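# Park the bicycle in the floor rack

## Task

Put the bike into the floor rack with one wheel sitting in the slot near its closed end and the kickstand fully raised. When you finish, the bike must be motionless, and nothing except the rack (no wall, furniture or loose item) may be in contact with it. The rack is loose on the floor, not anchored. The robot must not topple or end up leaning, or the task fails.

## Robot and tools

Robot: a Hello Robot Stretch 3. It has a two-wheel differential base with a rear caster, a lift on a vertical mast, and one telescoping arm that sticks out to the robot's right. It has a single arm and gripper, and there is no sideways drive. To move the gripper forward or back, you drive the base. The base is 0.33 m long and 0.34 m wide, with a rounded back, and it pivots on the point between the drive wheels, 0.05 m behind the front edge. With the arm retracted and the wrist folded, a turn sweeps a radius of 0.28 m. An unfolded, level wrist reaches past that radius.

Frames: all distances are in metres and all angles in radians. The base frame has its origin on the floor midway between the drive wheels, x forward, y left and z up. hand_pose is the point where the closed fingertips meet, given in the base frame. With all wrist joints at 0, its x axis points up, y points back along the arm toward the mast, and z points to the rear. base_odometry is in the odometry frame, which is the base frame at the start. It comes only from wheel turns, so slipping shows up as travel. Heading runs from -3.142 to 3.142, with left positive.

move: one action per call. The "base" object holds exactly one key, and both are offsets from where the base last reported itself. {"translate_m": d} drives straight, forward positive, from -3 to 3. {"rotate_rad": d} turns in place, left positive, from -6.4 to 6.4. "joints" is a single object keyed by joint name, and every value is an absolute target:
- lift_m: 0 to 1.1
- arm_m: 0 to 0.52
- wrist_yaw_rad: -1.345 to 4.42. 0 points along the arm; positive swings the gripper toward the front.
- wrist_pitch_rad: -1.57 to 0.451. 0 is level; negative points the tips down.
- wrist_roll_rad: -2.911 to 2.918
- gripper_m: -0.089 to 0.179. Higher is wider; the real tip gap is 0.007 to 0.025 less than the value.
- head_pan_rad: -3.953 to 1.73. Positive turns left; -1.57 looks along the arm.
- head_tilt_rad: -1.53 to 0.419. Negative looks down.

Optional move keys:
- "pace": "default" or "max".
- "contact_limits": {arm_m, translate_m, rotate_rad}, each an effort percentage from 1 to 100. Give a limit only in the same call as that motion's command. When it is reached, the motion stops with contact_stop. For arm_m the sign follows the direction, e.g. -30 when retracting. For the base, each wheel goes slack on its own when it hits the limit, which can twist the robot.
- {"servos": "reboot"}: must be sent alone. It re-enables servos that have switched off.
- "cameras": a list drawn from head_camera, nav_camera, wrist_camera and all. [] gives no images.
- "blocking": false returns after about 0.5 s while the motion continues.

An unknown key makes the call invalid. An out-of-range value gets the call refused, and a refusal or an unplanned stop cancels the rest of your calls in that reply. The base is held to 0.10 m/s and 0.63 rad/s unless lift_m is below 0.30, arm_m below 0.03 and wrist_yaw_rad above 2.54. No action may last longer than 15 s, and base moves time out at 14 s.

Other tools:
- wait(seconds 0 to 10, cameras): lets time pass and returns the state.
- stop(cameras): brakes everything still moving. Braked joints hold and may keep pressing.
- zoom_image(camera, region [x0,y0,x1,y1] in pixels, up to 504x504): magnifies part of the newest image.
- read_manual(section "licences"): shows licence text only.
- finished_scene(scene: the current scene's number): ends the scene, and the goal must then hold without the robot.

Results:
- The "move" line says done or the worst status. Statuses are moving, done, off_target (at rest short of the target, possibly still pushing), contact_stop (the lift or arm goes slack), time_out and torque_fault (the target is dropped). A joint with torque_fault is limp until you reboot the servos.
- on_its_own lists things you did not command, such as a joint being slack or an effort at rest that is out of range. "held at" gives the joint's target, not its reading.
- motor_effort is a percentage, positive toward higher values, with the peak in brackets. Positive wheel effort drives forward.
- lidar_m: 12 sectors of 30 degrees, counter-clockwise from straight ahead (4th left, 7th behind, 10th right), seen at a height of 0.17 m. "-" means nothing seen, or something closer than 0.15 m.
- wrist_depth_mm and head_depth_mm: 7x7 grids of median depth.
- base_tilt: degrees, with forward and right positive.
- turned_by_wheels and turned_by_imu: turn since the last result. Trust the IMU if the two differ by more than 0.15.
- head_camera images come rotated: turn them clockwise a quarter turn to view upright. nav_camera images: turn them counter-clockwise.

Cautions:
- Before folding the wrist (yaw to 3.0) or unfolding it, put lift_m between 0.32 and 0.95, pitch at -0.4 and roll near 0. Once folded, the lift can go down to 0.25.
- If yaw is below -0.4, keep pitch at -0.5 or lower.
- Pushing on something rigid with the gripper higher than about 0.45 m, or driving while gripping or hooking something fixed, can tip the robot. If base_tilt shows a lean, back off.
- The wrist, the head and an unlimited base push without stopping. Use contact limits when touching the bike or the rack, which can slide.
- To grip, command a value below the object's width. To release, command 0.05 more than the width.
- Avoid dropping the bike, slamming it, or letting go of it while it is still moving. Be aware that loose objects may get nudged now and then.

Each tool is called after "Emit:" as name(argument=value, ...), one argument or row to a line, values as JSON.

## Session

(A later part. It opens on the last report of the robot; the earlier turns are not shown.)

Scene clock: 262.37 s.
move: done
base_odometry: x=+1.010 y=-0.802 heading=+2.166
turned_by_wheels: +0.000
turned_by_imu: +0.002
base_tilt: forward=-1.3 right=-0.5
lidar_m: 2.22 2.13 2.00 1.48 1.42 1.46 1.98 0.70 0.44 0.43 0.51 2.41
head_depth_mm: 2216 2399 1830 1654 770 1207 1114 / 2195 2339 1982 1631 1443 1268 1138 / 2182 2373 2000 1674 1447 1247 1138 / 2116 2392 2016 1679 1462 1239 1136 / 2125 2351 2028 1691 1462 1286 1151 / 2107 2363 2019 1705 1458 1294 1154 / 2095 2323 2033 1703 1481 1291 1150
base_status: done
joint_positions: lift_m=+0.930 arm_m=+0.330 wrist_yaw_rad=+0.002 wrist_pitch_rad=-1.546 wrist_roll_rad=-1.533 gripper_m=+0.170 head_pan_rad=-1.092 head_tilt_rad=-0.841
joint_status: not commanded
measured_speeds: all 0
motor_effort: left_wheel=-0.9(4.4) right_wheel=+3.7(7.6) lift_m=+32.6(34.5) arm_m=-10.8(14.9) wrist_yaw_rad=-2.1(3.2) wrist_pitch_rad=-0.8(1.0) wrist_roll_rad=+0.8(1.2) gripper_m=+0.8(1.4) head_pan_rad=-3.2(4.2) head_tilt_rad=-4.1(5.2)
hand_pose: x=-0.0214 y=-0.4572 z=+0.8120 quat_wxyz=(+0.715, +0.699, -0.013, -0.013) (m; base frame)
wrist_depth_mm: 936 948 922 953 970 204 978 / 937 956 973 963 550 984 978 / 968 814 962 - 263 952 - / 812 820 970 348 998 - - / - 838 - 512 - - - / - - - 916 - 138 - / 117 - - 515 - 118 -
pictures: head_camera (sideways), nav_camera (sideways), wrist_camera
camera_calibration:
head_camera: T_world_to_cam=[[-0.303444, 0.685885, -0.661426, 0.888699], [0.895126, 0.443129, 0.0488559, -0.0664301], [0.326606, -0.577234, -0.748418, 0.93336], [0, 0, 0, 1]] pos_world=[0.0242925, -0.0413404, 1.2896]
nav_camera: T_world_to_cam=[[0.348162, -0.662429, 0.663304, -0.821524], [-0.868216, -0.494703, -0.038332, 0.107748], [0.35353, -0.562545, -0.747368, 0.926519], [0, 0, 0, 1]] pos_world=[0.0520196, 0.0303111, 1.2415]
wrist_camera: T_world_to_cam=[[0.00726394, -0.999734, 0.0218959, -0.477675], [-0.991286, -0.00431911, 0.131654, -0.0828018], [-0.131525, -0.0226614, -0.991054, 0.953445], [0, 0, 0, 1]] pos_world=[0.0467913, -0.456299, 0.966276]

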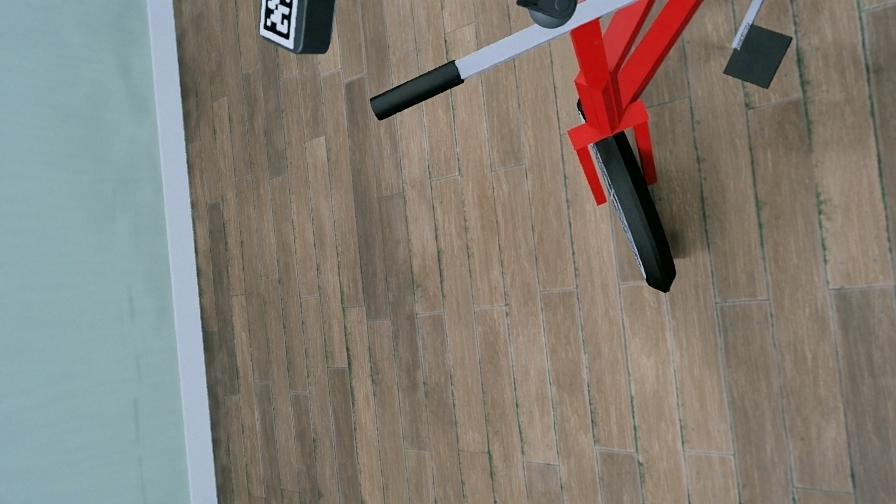

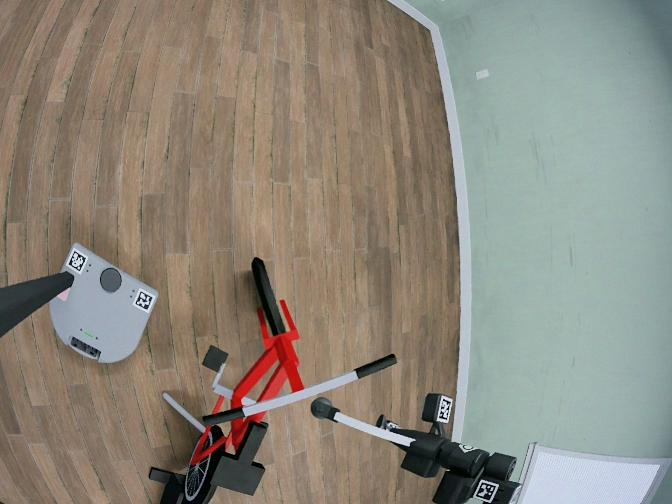

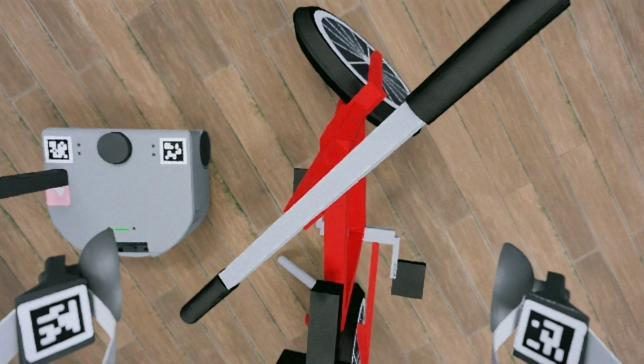

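Emit:
zoom_image(
  camera="wrist_camera",
  region=[170, 60, 470, 330],
)

Emit:
zoom_image(
  camera="nav_camera",
  region=[150, 240, 450, 504],
)

Scaled by 1.680.

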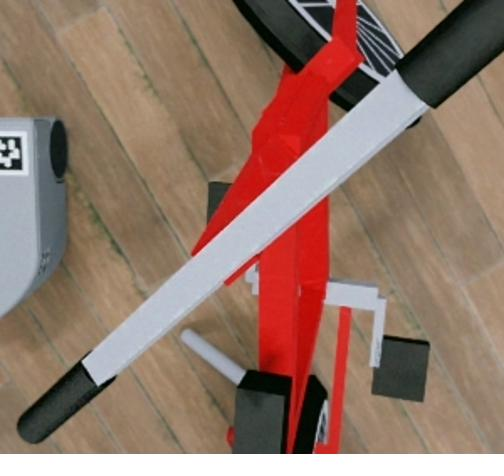

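Scaled by 1.680 from the camera's 672x504 image, which has a finer 792x594 frame.

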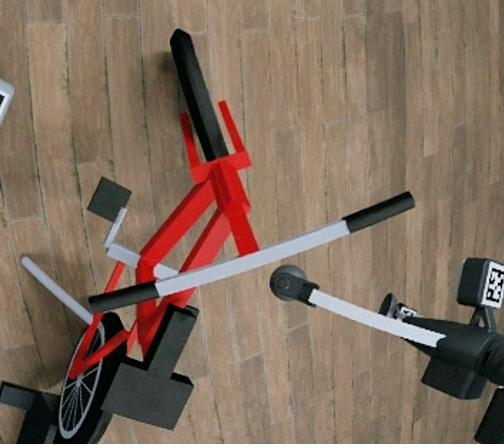

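Emit:
move(
  base={"translate_m": -0.04},
  joints={"arm_m": 0.279, "wrist_roll_rad": -0.72},
)

Scene clock: 286.43 s.
move: done
base_odometry: x=+1.032 y=-0.835 heading=+2.165
turned_by_wheels: +0.000
turned_by_imu: +0.000
base_tilt: forward=-1.3 right=-0.4
lidar_m: 2.25 2.16 1.98 1.45 1.41 1.44 1.96 0.74 0.48 0.43 0.53 2.44
head_depth_mm: 2252 2412 1911 1615 1388 1059 1135 / 2228 2385 1992 1609 871 1270 1137 / 2188 2390 1998 1675 1436 1279 1140 / 2161 2382 2002 1684 1452 1261 1139 / 2157 2357 2019 1701 1466 1293 1150 / 2114 2373 2026 1705 1475 1281 1146 / 2095 2341 2041 1709 1482 1297 1153
base_status: done
joint_positions: lift_m=+0.930 arm_m=+0.279 wrist_yaw_rad=+0.002 wrist_pitch_rad=-1.546 wrist_roll_rad=-0.725 gripper_m=+0.170 head_pan_rad=-1.092 head_tilt_rad=-0.841
joint_status: all done
measured_speeds: all 0
motor_effort: left_wheel=-3.0(9.1) right_wheel=+0.1(4.9) lift_m=+32.6(33.7) arm_m=-14.3(20.4) wrist_yaw_rad=-1.7(2.7) wrist_pitch_rad=-0.6(0.9) wrist_roll_rad=+1.6(2.1) gripper_m=+0.0(1.2) head_pan_rad=-3.3(3.9) head_tilt_rad=-4.5(4.8)
hand_pose: x=-0.0216 y=-0.4063 z=+0.8120 quat_wxyz=(+0.653, +0.637, -0.293, -0.286) (m; base frame)
wrist_depth_mm: 925 930 924 253 938 956 950 / 944 940 970 613 945 971 - / 962 976 1000 450 961 997 - / 989 989 - - 684 - - / - - 848 - 579 - - / - 885 871 977 - 137 - / 118 - 872 - - 119 -
pictures: head_camera (sideways), nav_camera (sideways), wrist_camera
camera_calibration:
head_camera: T_world_to_cam=[[-0.303444, 0.685884, -0.661426, 0.888699], [0.895126, 0.443129, 0.0488559, -0.0664301], [0.326606, -0.577234, -0.748418, 0.93336], [0, 0, 0, 1]] pos_world=[0.0242925, -0.0413404, 1.2896]
nav_camera: T_world_to_cam=[[0.348162, -0.662429, 0.663304, -0.821524], [-0.868216, -0.494703, -0.038332, 0.107748], [0.35353, -0.562545, -0.747368, 0.926519], [0, 0, 0, 1]] pos_world=[0.0520196, 0.0303111, 1.2415]
wrist_camera: T_world_to_cam=[[-0.717985, -0.695893, 0.0151996, -0.31345], [-0.690164, 0.714571, 0.114288, 0.229909], [-0.0903937, 0.0715671, -0.993331, 0.995597], [0, 0, 0, 1]] pos_world=[0.0236182, -0.453665, 0.967446]

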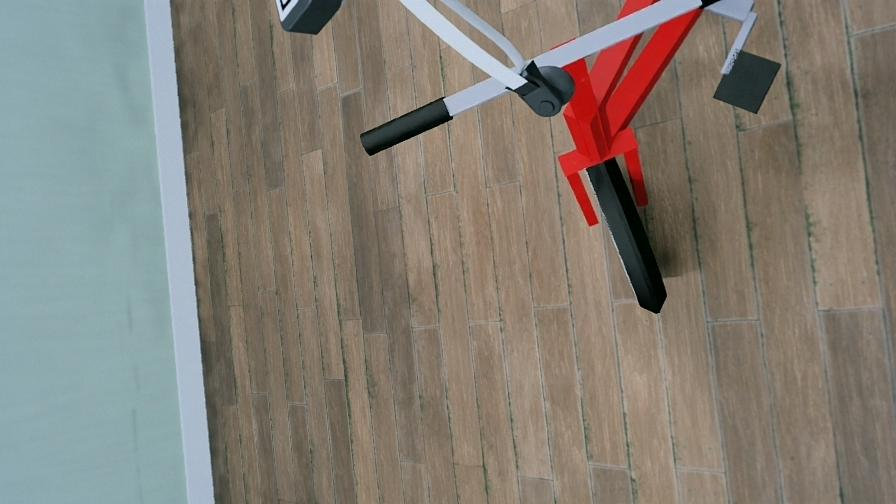

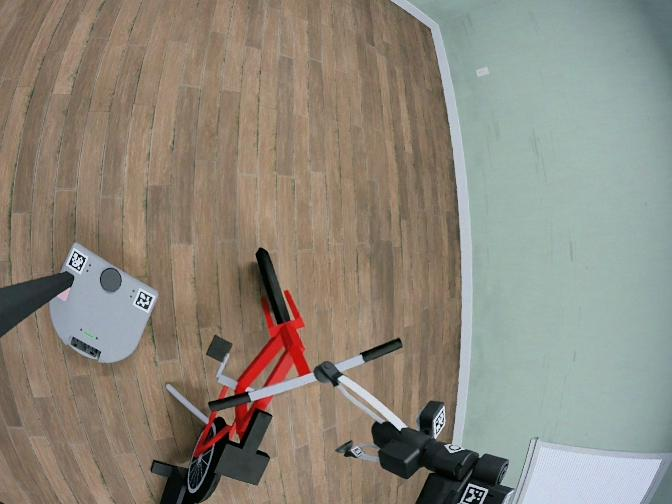

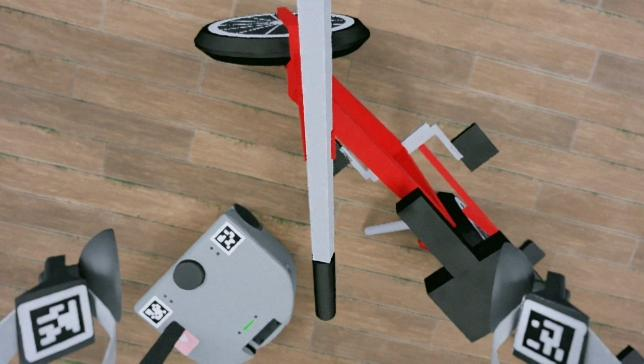

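Emit:
move(
  joints={"lift_m": 0.785, "arm_m": 0.284},
)

Scene clock: 294.20 s.
move: done
base_odometry: x=+1.032 y=-0.835 heading=+2.165
turned_by_wheels: +0.000
turned_by_imu: +0.000
base_tilt: forward=-1.4 right=-0.5
lidar_m: 2.25 2.16 1.97 1.45 1.40 1.44 1.95 0.74 0.48 0.43 0.53 2.43
head_depth_mm: 2240 2413 1956 585 704 1060 1132 / 2206 2379 1995 1606 908 1270 1135 / 2177 2354 1996 1683 1422 1272 1141 / 2158 2399 2031 1679 1454 1263 1141 / 2124 2372 2023 1701 1461 1284 1146 / 2110 2367 2037 1714 1473 1289 1151 / 2077 2353 2040 1714 1478 1291 1151
base_status: not commanded
joint_positions: lift_m=+0.785 arm_m=+0.284 wrist_yaw_rad=+0.002 wrist_pitch_rad=-1.546 wrist_roll_rad=-0.725 gripper_m=+0.170 head_pan_rad=-1.092 head_tilt_rad=-0.841
joint_status: all done
measured_speeds: all 0
motor_effort: left_wheel=-3.3(3.6) right_wheel=-0.1(0.4) lift_m=+18.7(30.1) arm_m=+13.8(24.4) wrist_yaw_rad=-1.5(2.3) wrist_pitch_rad=-0.8(1.0) wrist_roll_rad=+1.3(1.7) gripper_m=+0.2(1.3) head_pan_rad=-3.3(3.9) head_tilt_rad=-4.4(4.8)
hand_pose: x=-0.0216 y=-0.4113 z=+0.6670 quat_wxyz=(+0.653, +0.637, -0.293, -0.286) (m; base frame)
wrist_depth_mm: 791 786 496 124 788 831 780 / 798 806 808 136 847 819 802 / 818 793 803 149 838 837 854 / 831 815 839 163 374 852 874 / 841 879 863 188 860 648 861 / - 721 708 212 899 138 900 / 118 701 721 727 912 119 113
pictures: head_camera (sideways), nav_camera (sideways), wrist_camera
camera_calibration:
head_camera: T_world_to_cam=[[-0.303444, 0.685884, -0.661426, 0.888699], [0.895126, 0.443129, 0.0488559, -0.0664301], [0.326606, -0.577234, -0.748418, 0.93336], [0, 0, 0, 1]] pos_world=[0.0242925, -0.0413404, 1.2896]
nav_camera: T_world_to_cam=[[0.348162, -0.662429, 0.663304, -0.821524], [-0.868216, -0.494703, -0.038332, 0.107748], [0.35353, -0.562545, -0.747368, 0.926519], [0, 0, 0, 1]] pos_world=[0.0520196, 0.0303111, 1.2415]
wrist_camera: T_world_to_cam=[[-0.718047, -0.695829, 0.0151862, -0.314692], [-0.690101, 0.71463, 0.114299, 0.250072], [-0.0903852, 0.0715921, -0.99333, 0.851935], [0, 0, 0, 1]] pos_world=[0.0236136, -0.458672, 0.822449]

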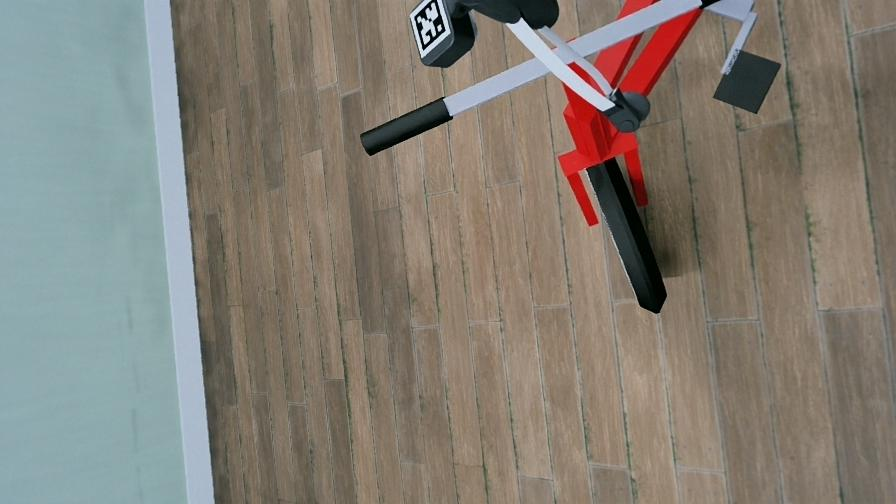

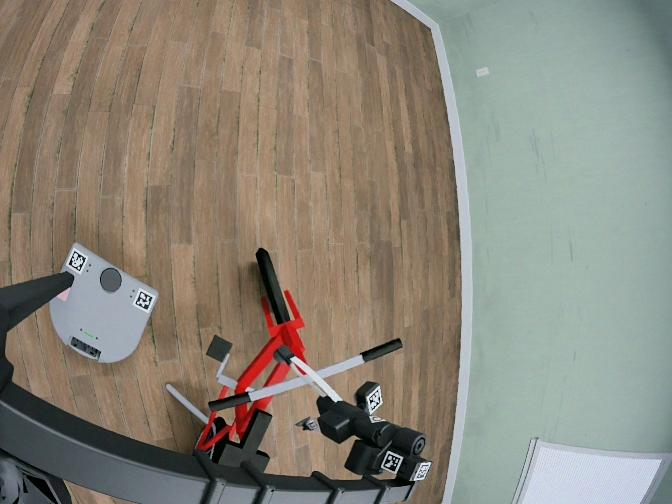

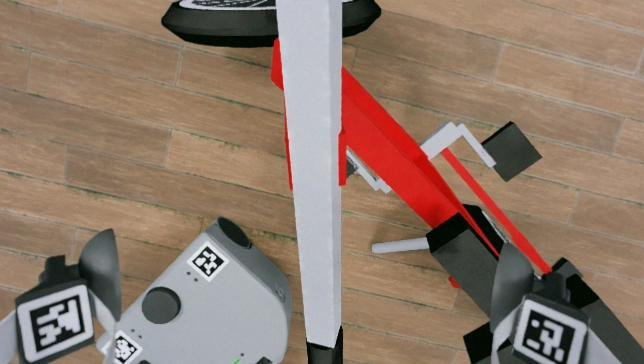

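Emit:
move(
  joints={"lift_m": 0.737},
)

Scene clock: 301.17 s.
move: done
base_odometry: x=+1.032 y=-0.835 heading=+2.165
turned_by_wheels: +0.000
turned_by_imu: +0.000
base_tilt: forward=-1.3 right=-0.4
lidar_m: 2.25 2.16 1.97 1.45 1.40 1.44 1.96 0.73 0.48 0.43 0.53 2.43
head_depth_mm: 2245 2408 1977 1659 694 1066 1130 / 2220 2442 1990 1598 969 1228 1134 / 2190 2361 1994 1680 1426 1282 1137 / 2155 2409 2042 1690 1462 1262 1145 / 2159 2366 2011 1697 1478 1281 1143 / 2123 2361 2030 1700 1471 1287 1147 / 2084 2341 2060 1718 1469 1292 1153
base_status: not commanded
joint_positions: lift_m=+0.737 arm_m=+0.284 wrist_yaw_rad=+0.002 wrist_pitch_rad=-1.546 wrist_roll_rad=-0.725 gripper_m=+0.170 head_pan_rad=-1.092 head_tilt_rad=-0.841
joint_status: all done
measured_speeds: all 0
motor_effort: left_wheel=-3.1(3.4) right_wheel=-0.2(0.3) lift_m=+18.7(22.2) arm_m=+9.3(10.7) wrist_yaw_rad=-0.9(2.9) wrist_pitch_rad=-0.6(0.9) wrist_roll_rad=+1.6(1.8) gripper_m=-0.1(1.4) head_pan_rad=-3.3(3.7) head_tilt_rad=-4.1(4.9)
hand_pose: x=-0.0216 y=-0.4113 z=+0.6190 quat_wxyz=(+0.653, +0.637, -0.293, -0.286) (m; base frame)
wrist_depth_mm: 745 733 428 84 761 775 759 / 750 767 762 90 770 781 775 / 778 797 776 98 558 779 797 / 774 785 788 107 302 800 824 / 799 783 817 124 835 608 838 / - 650 643 139 837 138 861 / 117 672 669 164 859 119 257
pictures: head_camera (sideways), nav_camera (sideways), wrist_camera
camera_calibration:
head_camera: T_world_to_cam=[[-0.303444, 0.685885, -0.661426, 0.888699], [0.895126, 0.443129, 0.0488559, -0.0664301], [0.326606, -0.577234, -0.748418, 0.93336], [0, 0, 0, 1]] pos_world=[0.0242925, -0.0413404, 1.2896]
nav_camera: T_world_to_cam=[[0.348162, -0.662429, 0.663304, -0.821524], [-0.868216, -0.494703, -0.038332, 0.107748], [0.35353, -0.562545, -0.747368, 0.926519], [0, 0, 0, 1]] pos_world=[0.0520196, 0.0303111, 1.2415]
wrist_camera: T_world_to_cam=[[-0.718047, -0.695829, 0.0151862, -0.313963], [-0.690101, 0.71463, 0.114299, 0.255558], [-0.0903852, 0.0715921, -0.99333, 0.804257], [0, 0, 0, 1]] pos_world=[0.0236136, -0.458672, 0.774451]

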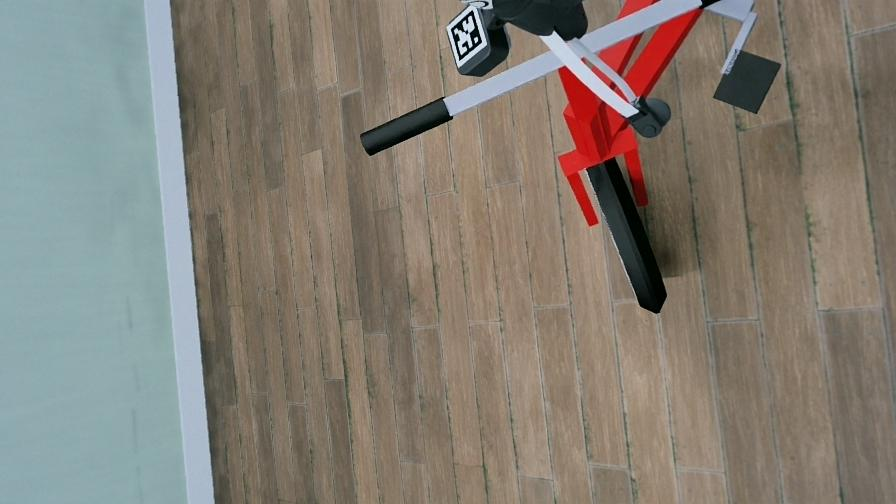

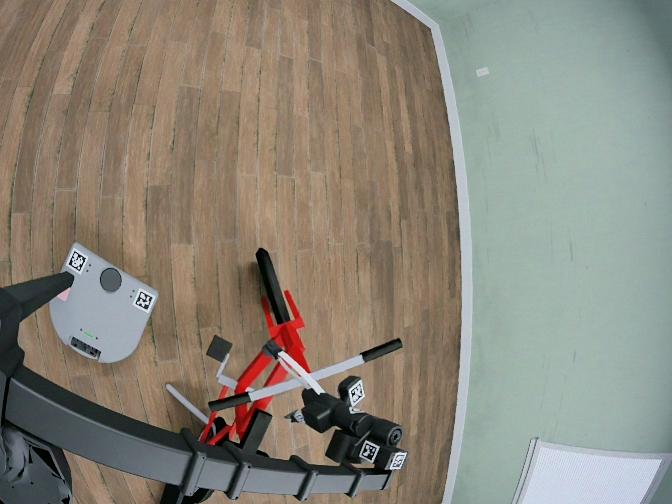

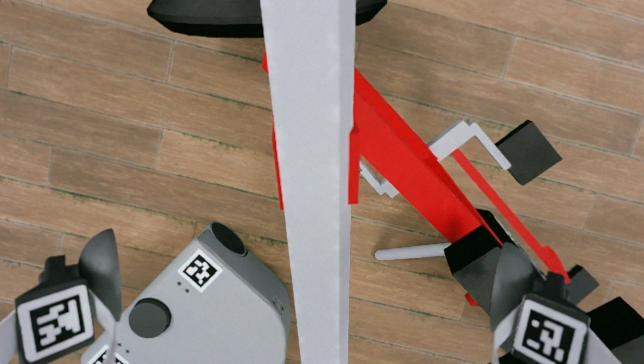

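Emit:
move(
  joints={"gripper_m": 0.0},
  cameras=["wrist_camera"],
)

Emit:
move(
  joints={"gripper_m": -0.04},
)

Scene clock: 305.70 s.
move: done
base_odometry: x=+1.032 y=-0.835 heading=+2.165
turned_by_wheels: +0.000
turned_by_imu: +0.000
base_tilt: forward=-1.3 right=-0.5
lidar_m: 2.25 2.16 1.97 1.45 1.40 1.44 1.96 0.74 0.48 0.43 0.54 2.43
head_depth_mm: 2247 2410 1986 1661 678 1063 1126 / 2198 2394 1982 1608 980 1269 1139 / 2187 2385 2005 1691 1418 1278 1137 / 2187 2375 1993 1682 1453 1291 1138 / 2146 2358 2021 1696 1461 1277 1138 / 2139 2335 2060 1702 1469 1287 1148 / 2109 2361 2045 1713 1475 1298 1153
base_status: not commanded
joint_positions: lift_m=+0.737 arm_m=+0.284 wrist_yaw_rad=+0.002 wrist_pitch_rad=-1.542 wrist_roll_rad=-0.724 gripper_m=+0.000 head_pan_rad=-1.092 head_tilt_rad=-0.841
joint_status: all done
measured_speeds: all 0
motor_effort: left_wheel=-2.3(3.6) right_wheel=+3.1(3.1) lift_m=+19.4(20.4) arm_m=+4.0(7.0) wrist_yaw_rad=-1.7(2.5) wrist_pitch_rad=-1.4(1.8) wrist_roll_rad=+1.3(1.7) gripper_m=-8.3(83.2) head_pan_rad=-3.2(3.9) head_tilt_rad=-4.6(4.9)
hand_pose: x=-0.0216 y=-0.4124 z=+0.6189 quat_wxyz=(+0.654, +0.636, -0.294, -0.286) (m; base frame)
wrist_depth_mm: 748 755 87 84 767 771 765 / 755 757 755 90 765 788 783 / 775 772 769 98 556 797 813 / 771 767 803 107 299 801 823 / 784 805 785 123 836 614 843 / 838 795 127 132 823 265 872 / 849 667 124 153 124 272 267
pictures: wrist_camera
camera_calibration:
wrist_camera: T_world_to_cam=[[-0.718588, -0.695198, 0.018194, -0.316351], [-0.689548, 0.715657, 0.111168, 0.258741], [-0.0903044, 0.0673384, -0.993635, 0.802685], [0, 0, 0, 1]] pos_world=[0.0235746, -0.459148, 0.774567]

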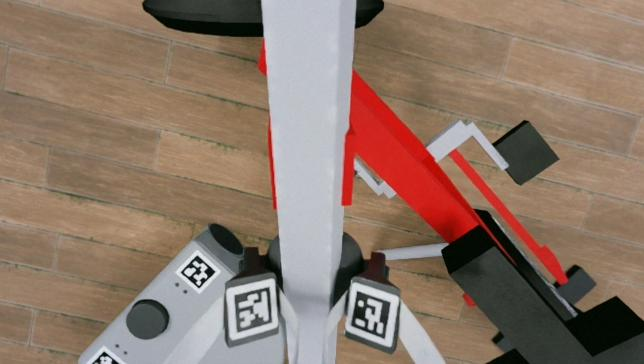

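Scene clock: 306.63 s.
move: done
base_odometry: x=+1.032 y=-0.835 heading=+2.165
turned_by_wheels: +0.000
turned_by_imu: +0.000
base_tilt: forward=-1.4 right=-0.5
lidar_m: 2.25 2.16 1.98 1.45 1.40 1.44 1.95 0.74 0.48 0.43 0.54 2.43
head_depth_mm: 2267 2415 1981 1667 677 1062 1134 / 2203 2409 2000 1600 986 1271 1128 / 2192 2353 1993 1676 1425 1276 1136 / 2155 2383 2021 1681 1462 1276 1151 / 2178 2337 2020 1698 1463 1284 1146 / 2128 2347 2025 1706 1465 1296 1154 / 2098 2363 2042 1719 1470 1292 1152
base_status: not commanded
joint_positions: lift_m=+0.737 arm_m=+0.284 wrist_yaw_rad=+0.002 wrist_pitch_rad=-1.543 wrist_roll_rad=-0.724 gripper_m=-0.039 head_pan_rad=-1.092 head_tilt_rad=-0.841
joint_status: all done
measured_speeds: all 0
motor_effort: left_wheel=-3.4(3.5) right_wheel=+3.1(3.3) lift_m=+22.0(23.5) arm_m=+2.9(4.3) wrist_yaw_rad=-1.5(2.2) wrist_pitch_rad=-1.3(1.7) wrist_roll_rad=+1.3(1.5) gripper_m=-18.6(94.2) head_pan_rad=-3.1(3.6) head_tilt_rad=-3.8(5.1)
hand_pose: x=-0.0216 y=-0.4121 z=+0.6189 quat_wxyz=(+0.654, +0.636, -0.294, -0.286) (m; base frame)
wrist_depth_mm: 743 752 441 83 772 773 763 / 749 770 766 90 776 789 797 / 760 794 790 97 550 805 819 / 787 809 783 107 297 816 815 / 795 788 796 123 814 597 838 / 805 817 127 130 842 264 856 / 816 672 122 156 830 273 265
pictures: head_camera (sideways), nav_camera (sideways), wrist_camera
camera_calibration:
head_camera: T_world_to_cam=[[-0.303444, 0.685885, -0.661426, 0.888699], [0.895126, 0.443129, 0.0488559, -0.0664301], [0.326606, -0.577234, -0.748418, 0.93336], [0, 0, 0, 1]] pos_world=[0.0242925, -0.0413404, 1.2896]
nav_camera: T_world_to_cam=[[0.348162, -0.662429, 0.663304, -0.821524], [-0.868216, -0.494703, -0.038332, 0.107748], [0.35353, -0.562545, -0.747368, 0.926519], [0, 0, 0, 1]] pos_world=[0.0520196, 0.0303111, 1.2415]
wrist_camera: T_world_to_cam=[[-0.718579, -0.695227, 0.0174502, -0.315711], [-0.689557, 0.715528, 0.111936, 0.258013], [-0.0903072, 0.068402, -0.993562, 0.803072], [0, 0, 0, 1]] pos_world=[0.0235749, -0.459039, 0.77453]

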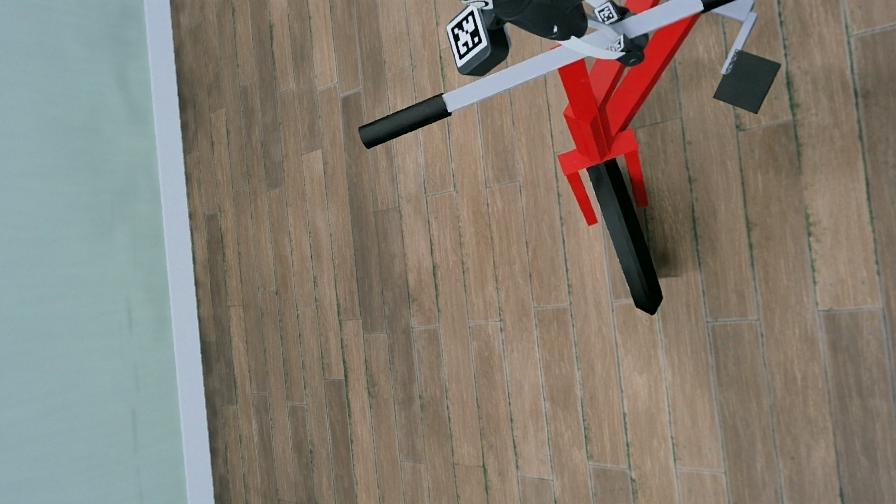

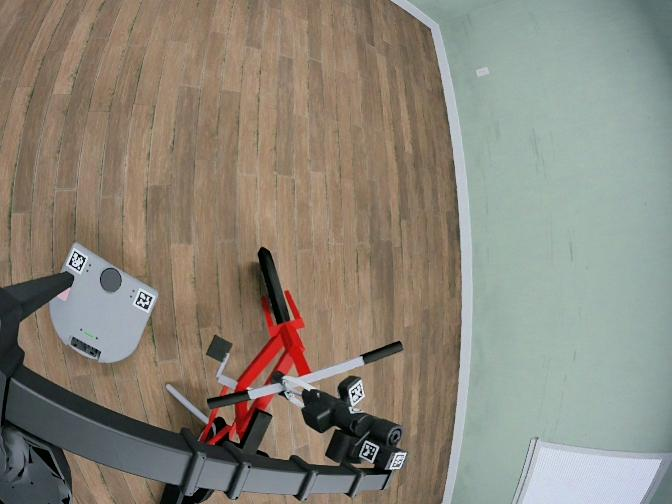

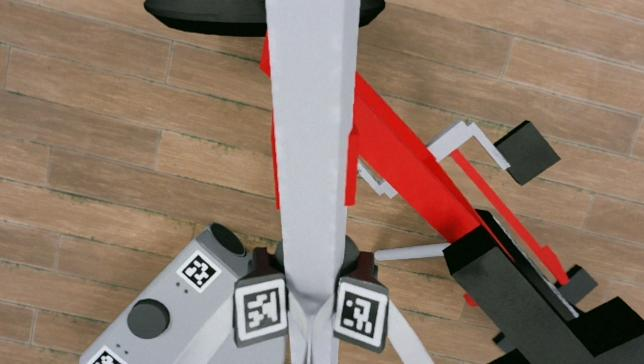

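Emit:
move(
  base={"translate_m": 0.019},
  joints={"arm_m": 0.264, "wrist_roll_rad": -0.34, "lift_m": 0.742},
  cameras=["wrist_camera"],
)

Emit:
move(
  base={"translate_m": 0.026},
  joints={"arm_m": 0.258, "wrist_roll_rad": 0.046, "lift_m": 0.747},
)

Scene clock: 313.53 s.
move: done
base_odometry: x=+1.021 y=-0.819 heading=+2.165
turned_by_wheels: +0.000
turned_by_imu: +0.000
base_tilt: forward=-1.3 right=-0.4
lidar_m: 2.23 2.15 1.99 1.46 1.41 1.45 1.97 0.74 0.48 0.43 0.55 2.42
head_depth_mm: 2238 2453 1960 749 672 1030 1100 / 2201 2395 1978 1658 987 1273 1134 / 2172 2377 1998 1690 1262 1278 1140 / 2149 2376 2010 1703 1454 1274 1144 / 2133 2387 2012 1699 1459 1277 1148 / 2105 2372 2013 1711 1467 1290 1154 / 2094 2364 2052 1714 1482 1295 1149
base_status: done
joint_positions: lift_m=+0.742 arm_m=+0.264 wrist_yaw_rad=+0.002 wrist_pitch_rad=-1.517 wrist_roll_rad=-0.347 gripper_m=-0.039 head_pan_rad=-1.092 head_tilt_rad=-0.841
joint_status: all done
measured_speeds: all 0
motor_effort: left_wheel=-3.8(4.2) right_wheel=+10.9(11.1) lift_m=+29.9(49.3) arm_m=-16.7(20.7) wrist_yaw_rad=-1.5(3.0) wrist_pitch_rad=-6.0(6.4) wrist_roll_rad=+2.3(4.6) gripper_m=-17.1(18.8) head_pan_rad=-3.0(3.9) head_tilt_rad=-4.4(4.7)
hand_pose: x=-0.0216 y=-0.3987 z=+0.6236 quat_wxyz=(+0.595, +0.564, -0.416, -0.395) (m; base frame)
wrist_depth_mm: 747 746 - 93 756 792 807 / 753 754 756 264 770 559 776 / 766 768 790 107 298 810 820 / 802 795 806 118 800 284 818 / 806 820 817 128 817 828 265 / 776 805 127 132 826 818 283 / 829 830 122 155 123 840 859
pictures: wrist_camera
camera_calibration:
wrist_camera: T_world_to_cam=[[-0.923942, -0.382059, 0.0190306, -0.187101], [-0.37939, 0.921581, 0.0821729, 0.355315], [-0.0489332, 0.068703, -0.996436, 0.809685], [0, 0, 0, 1]] pos_world=[0.00155239, -0.454563, 0.781163]

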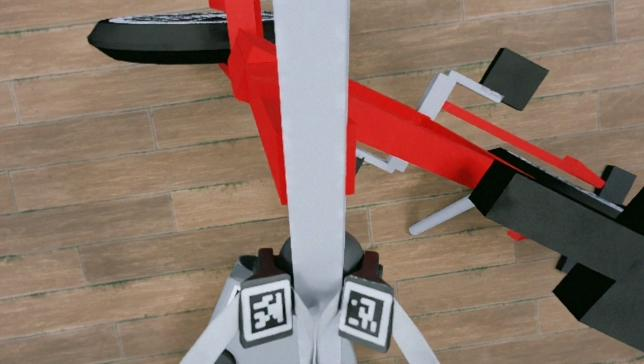

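Scene clock: 314.73 s.
move: done
base_odometry: x=+1.007 y=-0.798 heading=+2.164
turned_by_wheels: -0.001
turned_by_imu: -0.001
base_tilt: forward=-1.3 right=-0.4
lidar_m: 2.22 2.12 2.02 1.47 1.42 1.47 1.98 0.70 0.49 0.43 0.56 2.41
head_depth_mm: 2201 2401 1956 1641 654 1029 1104 / 2184 2360 1986 1679 1057 1250 1136 / 2170 2400 2001 1672 1452 1272 1136 / 2152 2327 2011 1685 1384 1279 1142 / 2126 2329 2027 1697 1464 1289 1150 / 2099 2348 2032 1701 1468 1296 1150 / 2068 2313 2048 1708 1470 1298 1158
base_status: done
joint_positions: lift_m=+0.747 arm_m=+0.258 wrist_yaw_rad=+0.006 wrist_pitch_rad=-1.514 wrist_roll_rad=+0.032 gripper_m=-0.039 head_pan_rad=-1.092 head_tilt_rad=-0.841
joint_status: all done
measured_speeds: all 0
motor_effort: left_wheel=-5.5(8.6) right_wheel=+15.9(21.0) lift_m=+17.1(45.9) arm_m=-14.8(24.2) wrist_yaw_rad=-4.6(5.9) wrist_pitch_rad=-6.4(8.5) wrist_roll_rad=+4.3(5.4) gripper_m=-17.0(18.1) head_pan_rad=-2.7(3.7) head_tilt_rad=-4.5(4.9)
hand_pose: x=-0.0217 y=-0.3933 z=+0.6285 quat_wxyz=(+0.507, +0.479, -0.520, -0.492) (m; base frame)
wrist_depth_mm: 752 757 100 762 791 801 805 / 784 444 237 108 572 771 502 / 798 805 222 127 817 262 260 / 805 822 785 632 810 813 312 / 833 802 815 133 829 848 848 / 802 808 127 135 816 881 852 / 844 843 122 129 124 837 854
pictures: head_camera (sideways), nav_camera (sideways), wrist_camera
camera_calibration:
head_camera: T_world_to_cam=[[-0.303444, 0.685884, -0.661426, 0.888699], [0.895126, 0.443129, 0.0488559, -0.0664301], [0.326606, -0.577234, -0.748418, 0.93336], [0, 0, 0, 1]] pos_world=[0.0242925, -0.0413404, 1.2896]
nav_camera: T_world_to_cam=[[0.348162, -0.662429, 0.663304, -0.821524], [-0.868216, -0.494703, -0.038332, 0.107748], [0.353531, -0.562545, -0.747368, 0.926519], [0, 0, 0, 1]] pos_world=[0.0520196, 0.0303111, 1.2415]
wrist_camera: T_world_to_cam=[[-0.999852, -0.0172054, -0.000508661, -0.0310572], [-0.0171948, 0.997008, 0.0753605, 0.391702], [-0.000789469, 0.0753581, -0.997156, 0.818305], [0, 0, 0, 1]] pos_world=[-0.0236713, -0.45273, 0.786444]

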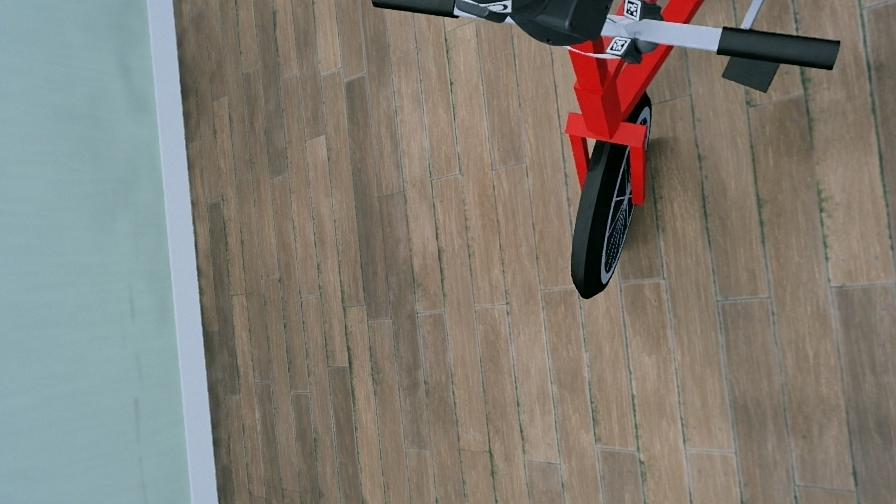

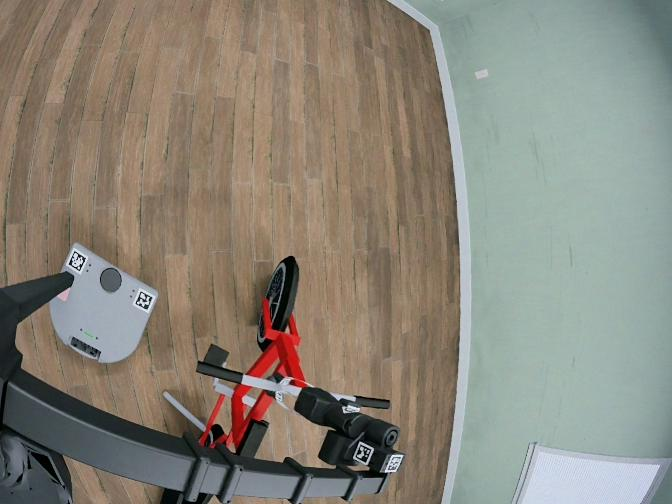

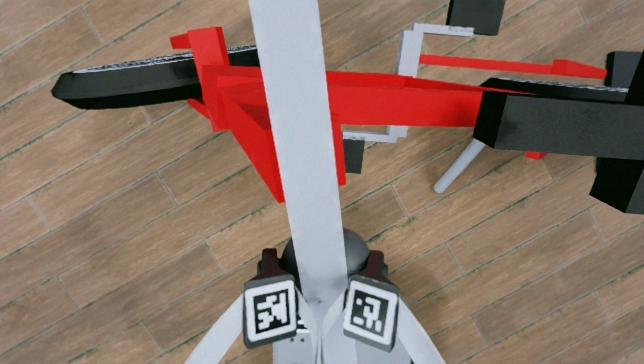

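Emit:
move(
  base={"translate_m": 0.01},
  cameras=["wrist_camera"],
)

Emit:
move(
  joints={"arm_m": 0.3},
)

Scene clock: 318.73 s.
move: done
base_odometry: x=+1.001 y=-0.789 heading=+2.164
turned_by_wheels: -0.001
turned_by_imu: +0.000
base_tilt: forward=-1.4 right=-0.5
lidar_m: 2.21 2.12 2.02 1.48 1.43 1.47 2.00 0.70 0.49 0.43 0.55 2.41
head_depth_mm: 2216 2374 1976 1626 656 1025 1096 / 2180 2382 1980 1679 1056 1254 1132 / 2144 2357 1986 1675 1446 1276 1142 / 2151 2363 2018 1688 1388 1281 1147 / 2131 2339 2012 1701 1463 1284 1146 / 2097 2344 2023 1701 1464 1287 1153 / 2074 2327 2052 1710 1481 1292 1150
base_status: done
joint_positions: lift_m=+0.747 arm_m=+0.258 wrist_yaw_rad=+0.006 wrist_pitch_rad=-1.517 wrist_roll_rad=+0.033 gripper_m=-0.039 head_pan_rad=-1.092 head_tilt_rad=-0.841
joint_status: not commanded
measured_speeds: all 0
motor_effort: left_wheel=-4.7(7.7) right_wheel=+16.0(23.6) lift_m=+17.5(18.1) arm_m=-0.4(3.4) wrist_yaw_rad=-5.6(6.2) wrist_pitch_rad=-6.0(6.7) wrist_roll_rad=+4.4(4.7) gripper_m=-17.6(17.8) head_pan_rad=-2.9(3.5) head_tilt_rad=-4.0(4.9)
hand_pose: x=-0.0217 y=-0.3926 z=+0.6285 quat_wxyz=(+0.506, +0.480, -0.520, -0.493) (m; base frame)
wrist_depth_mm: 762 764 101 770 769 779 808 / 743 440 235 120 551 635 486 / 803 793 214 128 815 265 258 / 792 788 808 133 797 823 312 / 798 808 828 133 829 827 840 / 803 817 127 135 853 860 860 / 816 828 122 129 123 882 863
pictures: wrist_camera
camera_calibration:
wrist_camera: T_world_to_cam=[[-0.999868, -0.0162499, -0.0005974, -0.0306195], [-0.0162469, 0.996805, 0.0781976, 0.38913], [-0.000675215, 0.078197, -0.996938, 0.819226], [0, 0, 0, 1]] pos_world=[-0.0237401, -0.452445, 0.78627]

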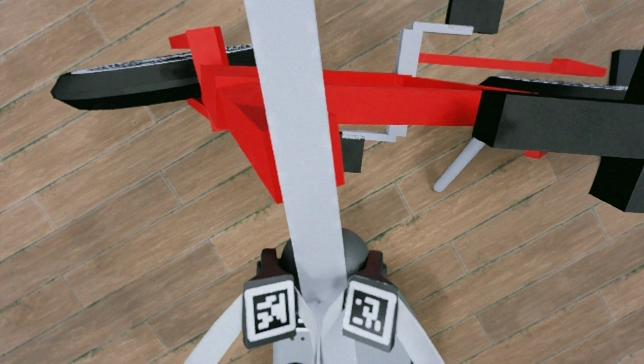

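Scene clock: 320.60 s.
move: done
base_odometry: x=+1.001 y=-0.789 heading=+2.164
turned_by_wheels: +0.000
turned_by_imu: -0.048
base_tilt: forward=-1.3 right=-0.5
lidar_m: 2.25 2.12 2.12 1.50 1.42 1.45 1.89 0.78 0.50 0.43 0.56 2.38
head_depth_mm: 2276 2447 1971 764 690 1047 1112 / 2234 2414 1993 1672 991 1275 1136 / 2197 2400 2005 1689 1282 1273 1139 / 2165 2383 2007 1702 1454 1280 1142 / 2131 2348 2019 1698 1468 1290 1145 / 2083 2339 2020 1700 1468 1288 1150 / 2072 2300 2047 1717 1474 1307 1154
base_status: not commanded
joint_positions: lift_m=+0.747 arm_m=+0.300 wrist_yaw_rad=+0.011 wrist_pitch_rad=-1.557 wrist_roll_rad=+0.028 gripper_m=-0.039 head_pan_rad=-1.092 head_tilt_rad=-0.841
joint_status: all done
measured_speeds: all 0
on_its_own: wrist_yaw_rad is at rest, and its effort (-10.4) is outside its rest range (-9 to +9)
motor_effort: left_wheel=-1.6(5.2) right_wheel=+6.3(16.2) lift_m=+11.9(21.4) arm_m=+22.0(28.0) wrist_yaw_rad=-10.4(10.7) wrist_pitch_rad=+1.5(6.1) wrist_roll_rad=+5.9(8.2) gripper_m=-16.8(17.8) head_pan_rad=-2.9(3.7) head_tilt_rad=-3.8(4.7)
hand_pose: x=-0.0219 y=-0.4243 z=+0.6291 quat_wxyz=(+0.499, +0.493, -0.507, -0.501) (m; base frame)
wrist_depth_mm: 743 748 91 777 764 753 765 / 767 767 97 478 479 563 338 / 809 796 103 279 799 256 255 / 811 811 114 797 827 819 301 / 812 826 824 128 832 880 838 / 844 842 129 131 860 854 856 / 856 860 122 147 694 879 861
pictures: head_camera (sideways), nav_camera (sideways), wrist_camera
camera_calibration:
head_camera: T_world_to_cam=[[-0.303444, 0.685885, -0.661426, 0.888699], [0.895126, 0.443129, 0.0488559, -0.0664301], [0.326606, -0.577234, -0.748418, 0.93336], [0, 0, 0, 1]] pos_world=[0.0242925, -0.0413404, 1.2896]
nav_camera: T_world_to_cam=[[0.348162, -0.662429, 0.663304, -0.821524], [-0.868216, -0.494703, -0.038332, 0.107748], [0.35353, -0.562545, -0.747368, 0.926519], [0, 0, 0, 1]] pos_world=[0.0520196, 0.0303111, 1.2415]
wrist_camera: T_world_to_cam=[[-0.999646, -0.0265741, -0.000948037, -0.0354584], [-0.0264999, 0.992636, 0.118199, 0.393524], [-0.00219997, 0.118182, -0.99299, 0.836757], [0, 0, 0, 1]] pos_world=[-0.0231767, -0.490459, 0.784343]

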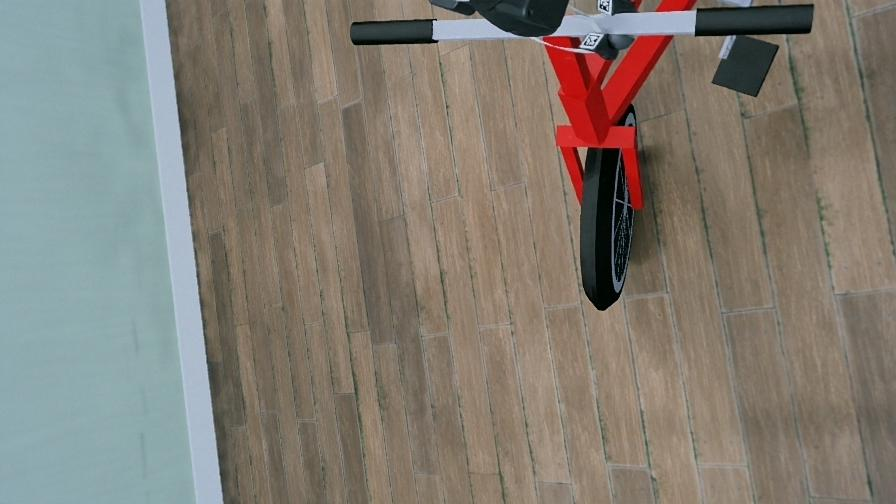

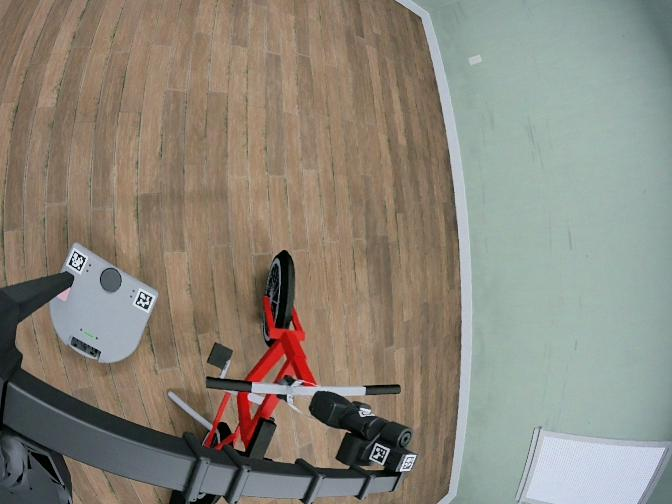

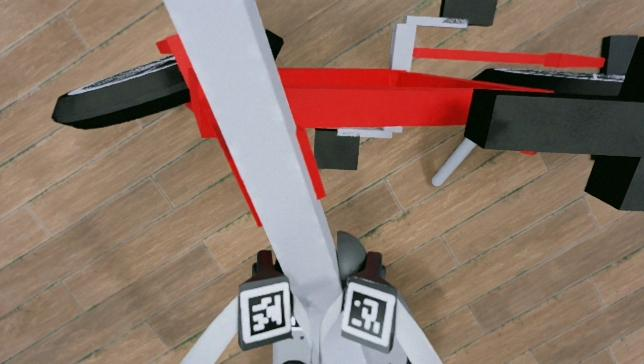

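Emit:
move(
  base={"translate_m": 0.025},
  contact_limits={"translate_m": 45},
)

Scene clock: 327.80 s.
move: done
base_odometry: x=+0.987 y=-0.769 heading=+2.164
turned_by_wheels: +0.000
turned_by_imu: -0.023
base_tilt: forward=-1.4 right=-0.5
lidar_m: 2.24 2.11 2.14 1.52 1.43 1.45 1.88 0.80 0.50 0.42 0.55 2.36
head_depth_mm: 2282 2428 1979 1596 692 1045 1117 / 2242 2430 1986 1677 983 1278 1138 / 2202 2388 2000 1689 1209 1278 1141 / 2168 2377 2023 1691 1453 1275 1147 / 2134 2365 2008 1695 1457 1287 1150 / 2077 2339 2019 1703 1470 1289 1154 / 2056 2317 2042 1710 1477 1293 1152
base_status: done
joint_positions: lift_m=+0.747 arm_m=+0.300 wrist_yaw_rad=+0.011 wrist_pitch_rad=-1.557 wrist_roll_rad=+0.026 gripper_m=-0.039 head_pan_rad=-1.092 head_tilt_rad=-0.841
joint_status: not commanded
measured_speeds: all 0
on_its_own: wrist_yaw_rad is at rest, and its effort (-10.6) is outside its rest range (-9 to +9)
motor_effort: left_wheel=+1.0(4.1) right_wheel=+6.3(12.2) lift_m=+16.8(26.5) arm_m=+0.6(6.4) wrist_yaw_rad=-10.6(10.7) wrist_pitch_rad=+1.3(1.6) wrist_roll_rad=+6.4(6.5) gripper_m=-17.1(17.8) head_pan_rad=-2.9(3.9) head_tilt_rad=-4.2(4.9)
contact_limits: translate_m 45 (maximum 100)
hand_pose: x=-0.0219 y=-0.4243 z=+0.6292 quat_wxyz=(+0.500, +0.493, -0.507, -0.501) (m; base frame)
wrist_depth_mm: 743 88 91 751 759 748 772 / 746 - 98 474 309 286 274 / 784 798 103 279 776 258 256 / 790 796 112 814 807 833 301 / 795 819 829 140 829 836 829 / 827 843 130 130 843 875 866 / 853 826 122 155 181 883 886
pictures: head_camera (sideways), nav_camera (sideways), wrist_camera
camera_calibration:
head_camera: T_world_to_cam=[[-0.303444, 0.685885, -0.661426, 0.888699], [0.895126, 0.443129, 0.0488559, -0.0664301], [0.326606, -0.577234, -0.748418, 0.93336], [0, 0, 0, 1]] pos_world=[0.0242925, -0.0413404, 1.2896]
nav_camera: T_world_to_cam=[[0.348162, -0.662429, 0.663304, -0.821524], [-0.868216, -0.494703, -0.038332, 0.107748], [0.35353, -0.562545, -0.747368, 0.926519], [0, 0, 0, 1]] pos_world=[0.0520196, 0.0303111, 1.2415]
wrist_camera: T_world_to_cam=[[-0.999603, -0.0281451, -0.00093142, -0.0361339], [-0.0280575, 0.992572, 0.11838, 0.393294], [-0.00240731, 0.118359, -0.992968, 0.836878], [0, 0, 0, 1]] pos_world=[-0.0230701, -0.490441, 0.784401]

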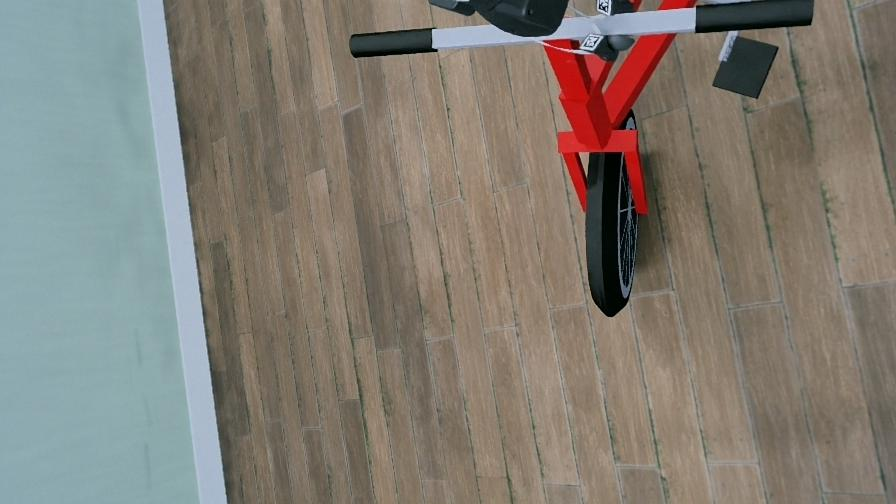

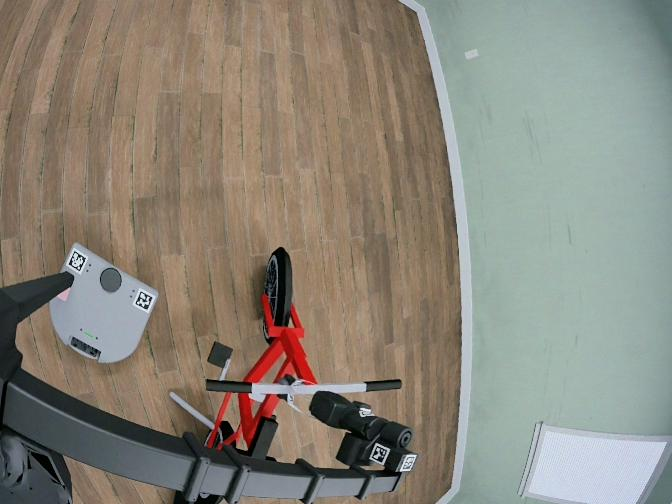

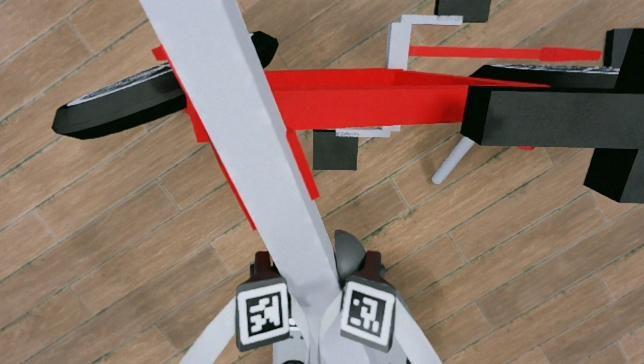

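Emit:
move(
  joints={"wrist_roll_rad": 0.4},
)

Scene clock: 334.03 s.
move: off_target
base_odometry: x=+0.987 y=-0.769 heading=+2.164
turned_by_wheels: +0.000
turned_by_imu: -0.019
base_tilt: forward=-1.4 right=-0.5
lidar_m: 2.26 2.10 2.13 1.53 1.43 1.44 1.85 0.81 0.51 0.44 0.56 2.35
head_depth_mm: 2317 2438 1986 1597 686 1052 1110 / 2260 2429 1982 1675 986 1279 1139 / 2211 2383 2012 1689 1253 1283 1136 / 2159 2395 2025 1694 1376 1284 1146 / 2117 2345 2028 1696 1454 1284 1149 / 2068 2333 2030 1720 1469 1286 1151 / 2032 2303 2029 1715 1470 1293 1155
base_status: not commanded
joint_positions: lift_m=+0.747 arm_m=+0.300 wrist_yaw_rad=+0.019 wrist_pitch_rad=-1.558 wrist_roll_rad=+0.359 gripper_m=-0.039 head_pan_rad=-1.092 head_tilt_rad=-0.841
joint_status: wrist_roll_rad off_target (ended at +0.359, target +0.400)
measured_speeds: all 0
on_its_own: wrist_yaw_rad is at rest, and its effort (-14.8) is outside its rest range (-9 to +9)
motor_effort: left_wheel=+1.0(1.4) right_wheel=+2.6(6.4) lift_m=+7.9(8.3) arm_m=-3.3(7.4) wrist_yaw_rad=-14.8(17.1) wrist_pitch_rad=+1.4(1.7) wrist_roll_rad=+13.4(16.6) gripper_m=-17.8(17.8) head_pan_rad=-3.3(3.8) head_tilt_rad=-5.2(5.2)
contact_limits: translate_m 45 (maximum 100)
hand_pose: x=-0.0220 y=-0.4241 z=+0.6292 quat_wxyz=(+0.411, +0.406, -0.581, -0.574) (m; base frame)
wrist_depth_mm: - 91 773 751 546 245 248 / 769 95 403 288 297 777 286 / 783 - 106 622 778 781 810 / 798 815 112 815 849 816 823 / 811 813 123 145 842 854 859 / 840 825 131 133 673 869 882 / 862 865 123 153 125 880 865
pictures: head_camera (sideways), nav_camera (sideways), wrist_camera
camera_calibration:
head_camera: T_world_to_cam=[[-0.303444, 0.685885, -0.661426, 0.888699], [0.895126, 0.443128, 0.0488559, -0.0664301], [0.326606, -0.577234, -0.748418, 0.93336], [0, 0, 0, 1]] pos_world=[0.0242925, -0.0413404, 1.2896]
nav_camera: T_world_to_cam=[[0.348161, -0.662429, 0.663304, -0.821524], [-0.868217, -0.494703, -0.038332, 0.107748], [0.35353, -0.562545, -0.747368, 0.926519], [0, 0, 0, 1]] pos_world=[0.0520196, 0.0303111, 1.2415]
wrist_camera: T_world_to_cam=[[-0.956264, 0.29246, -0.00504097, 0.103213], [0.28982, 0.949679, 0.118807, 0.381726], [0.0395335, 0.11215, -0.992905, 0.835067], [0, 0, 0, 1]] pos_world=[-0.0449463, -0.486355, 0.78431]

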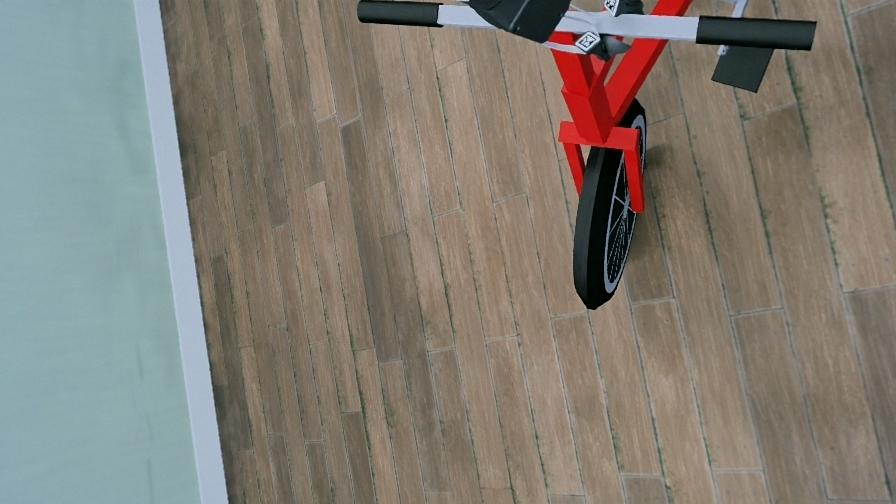

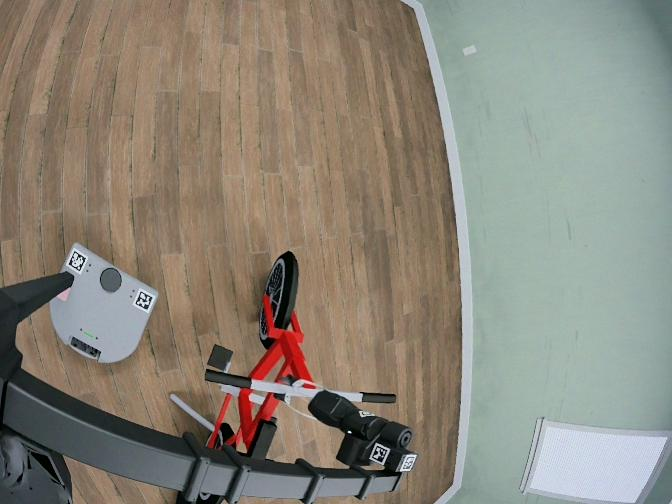

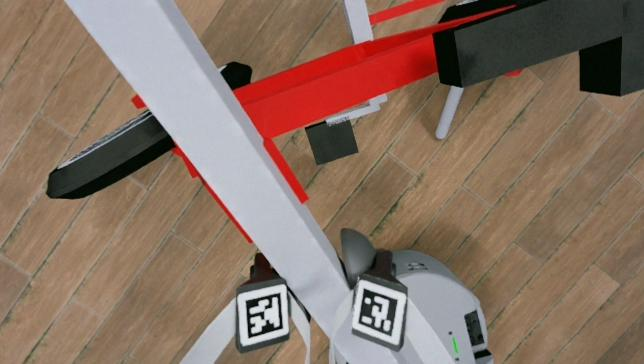

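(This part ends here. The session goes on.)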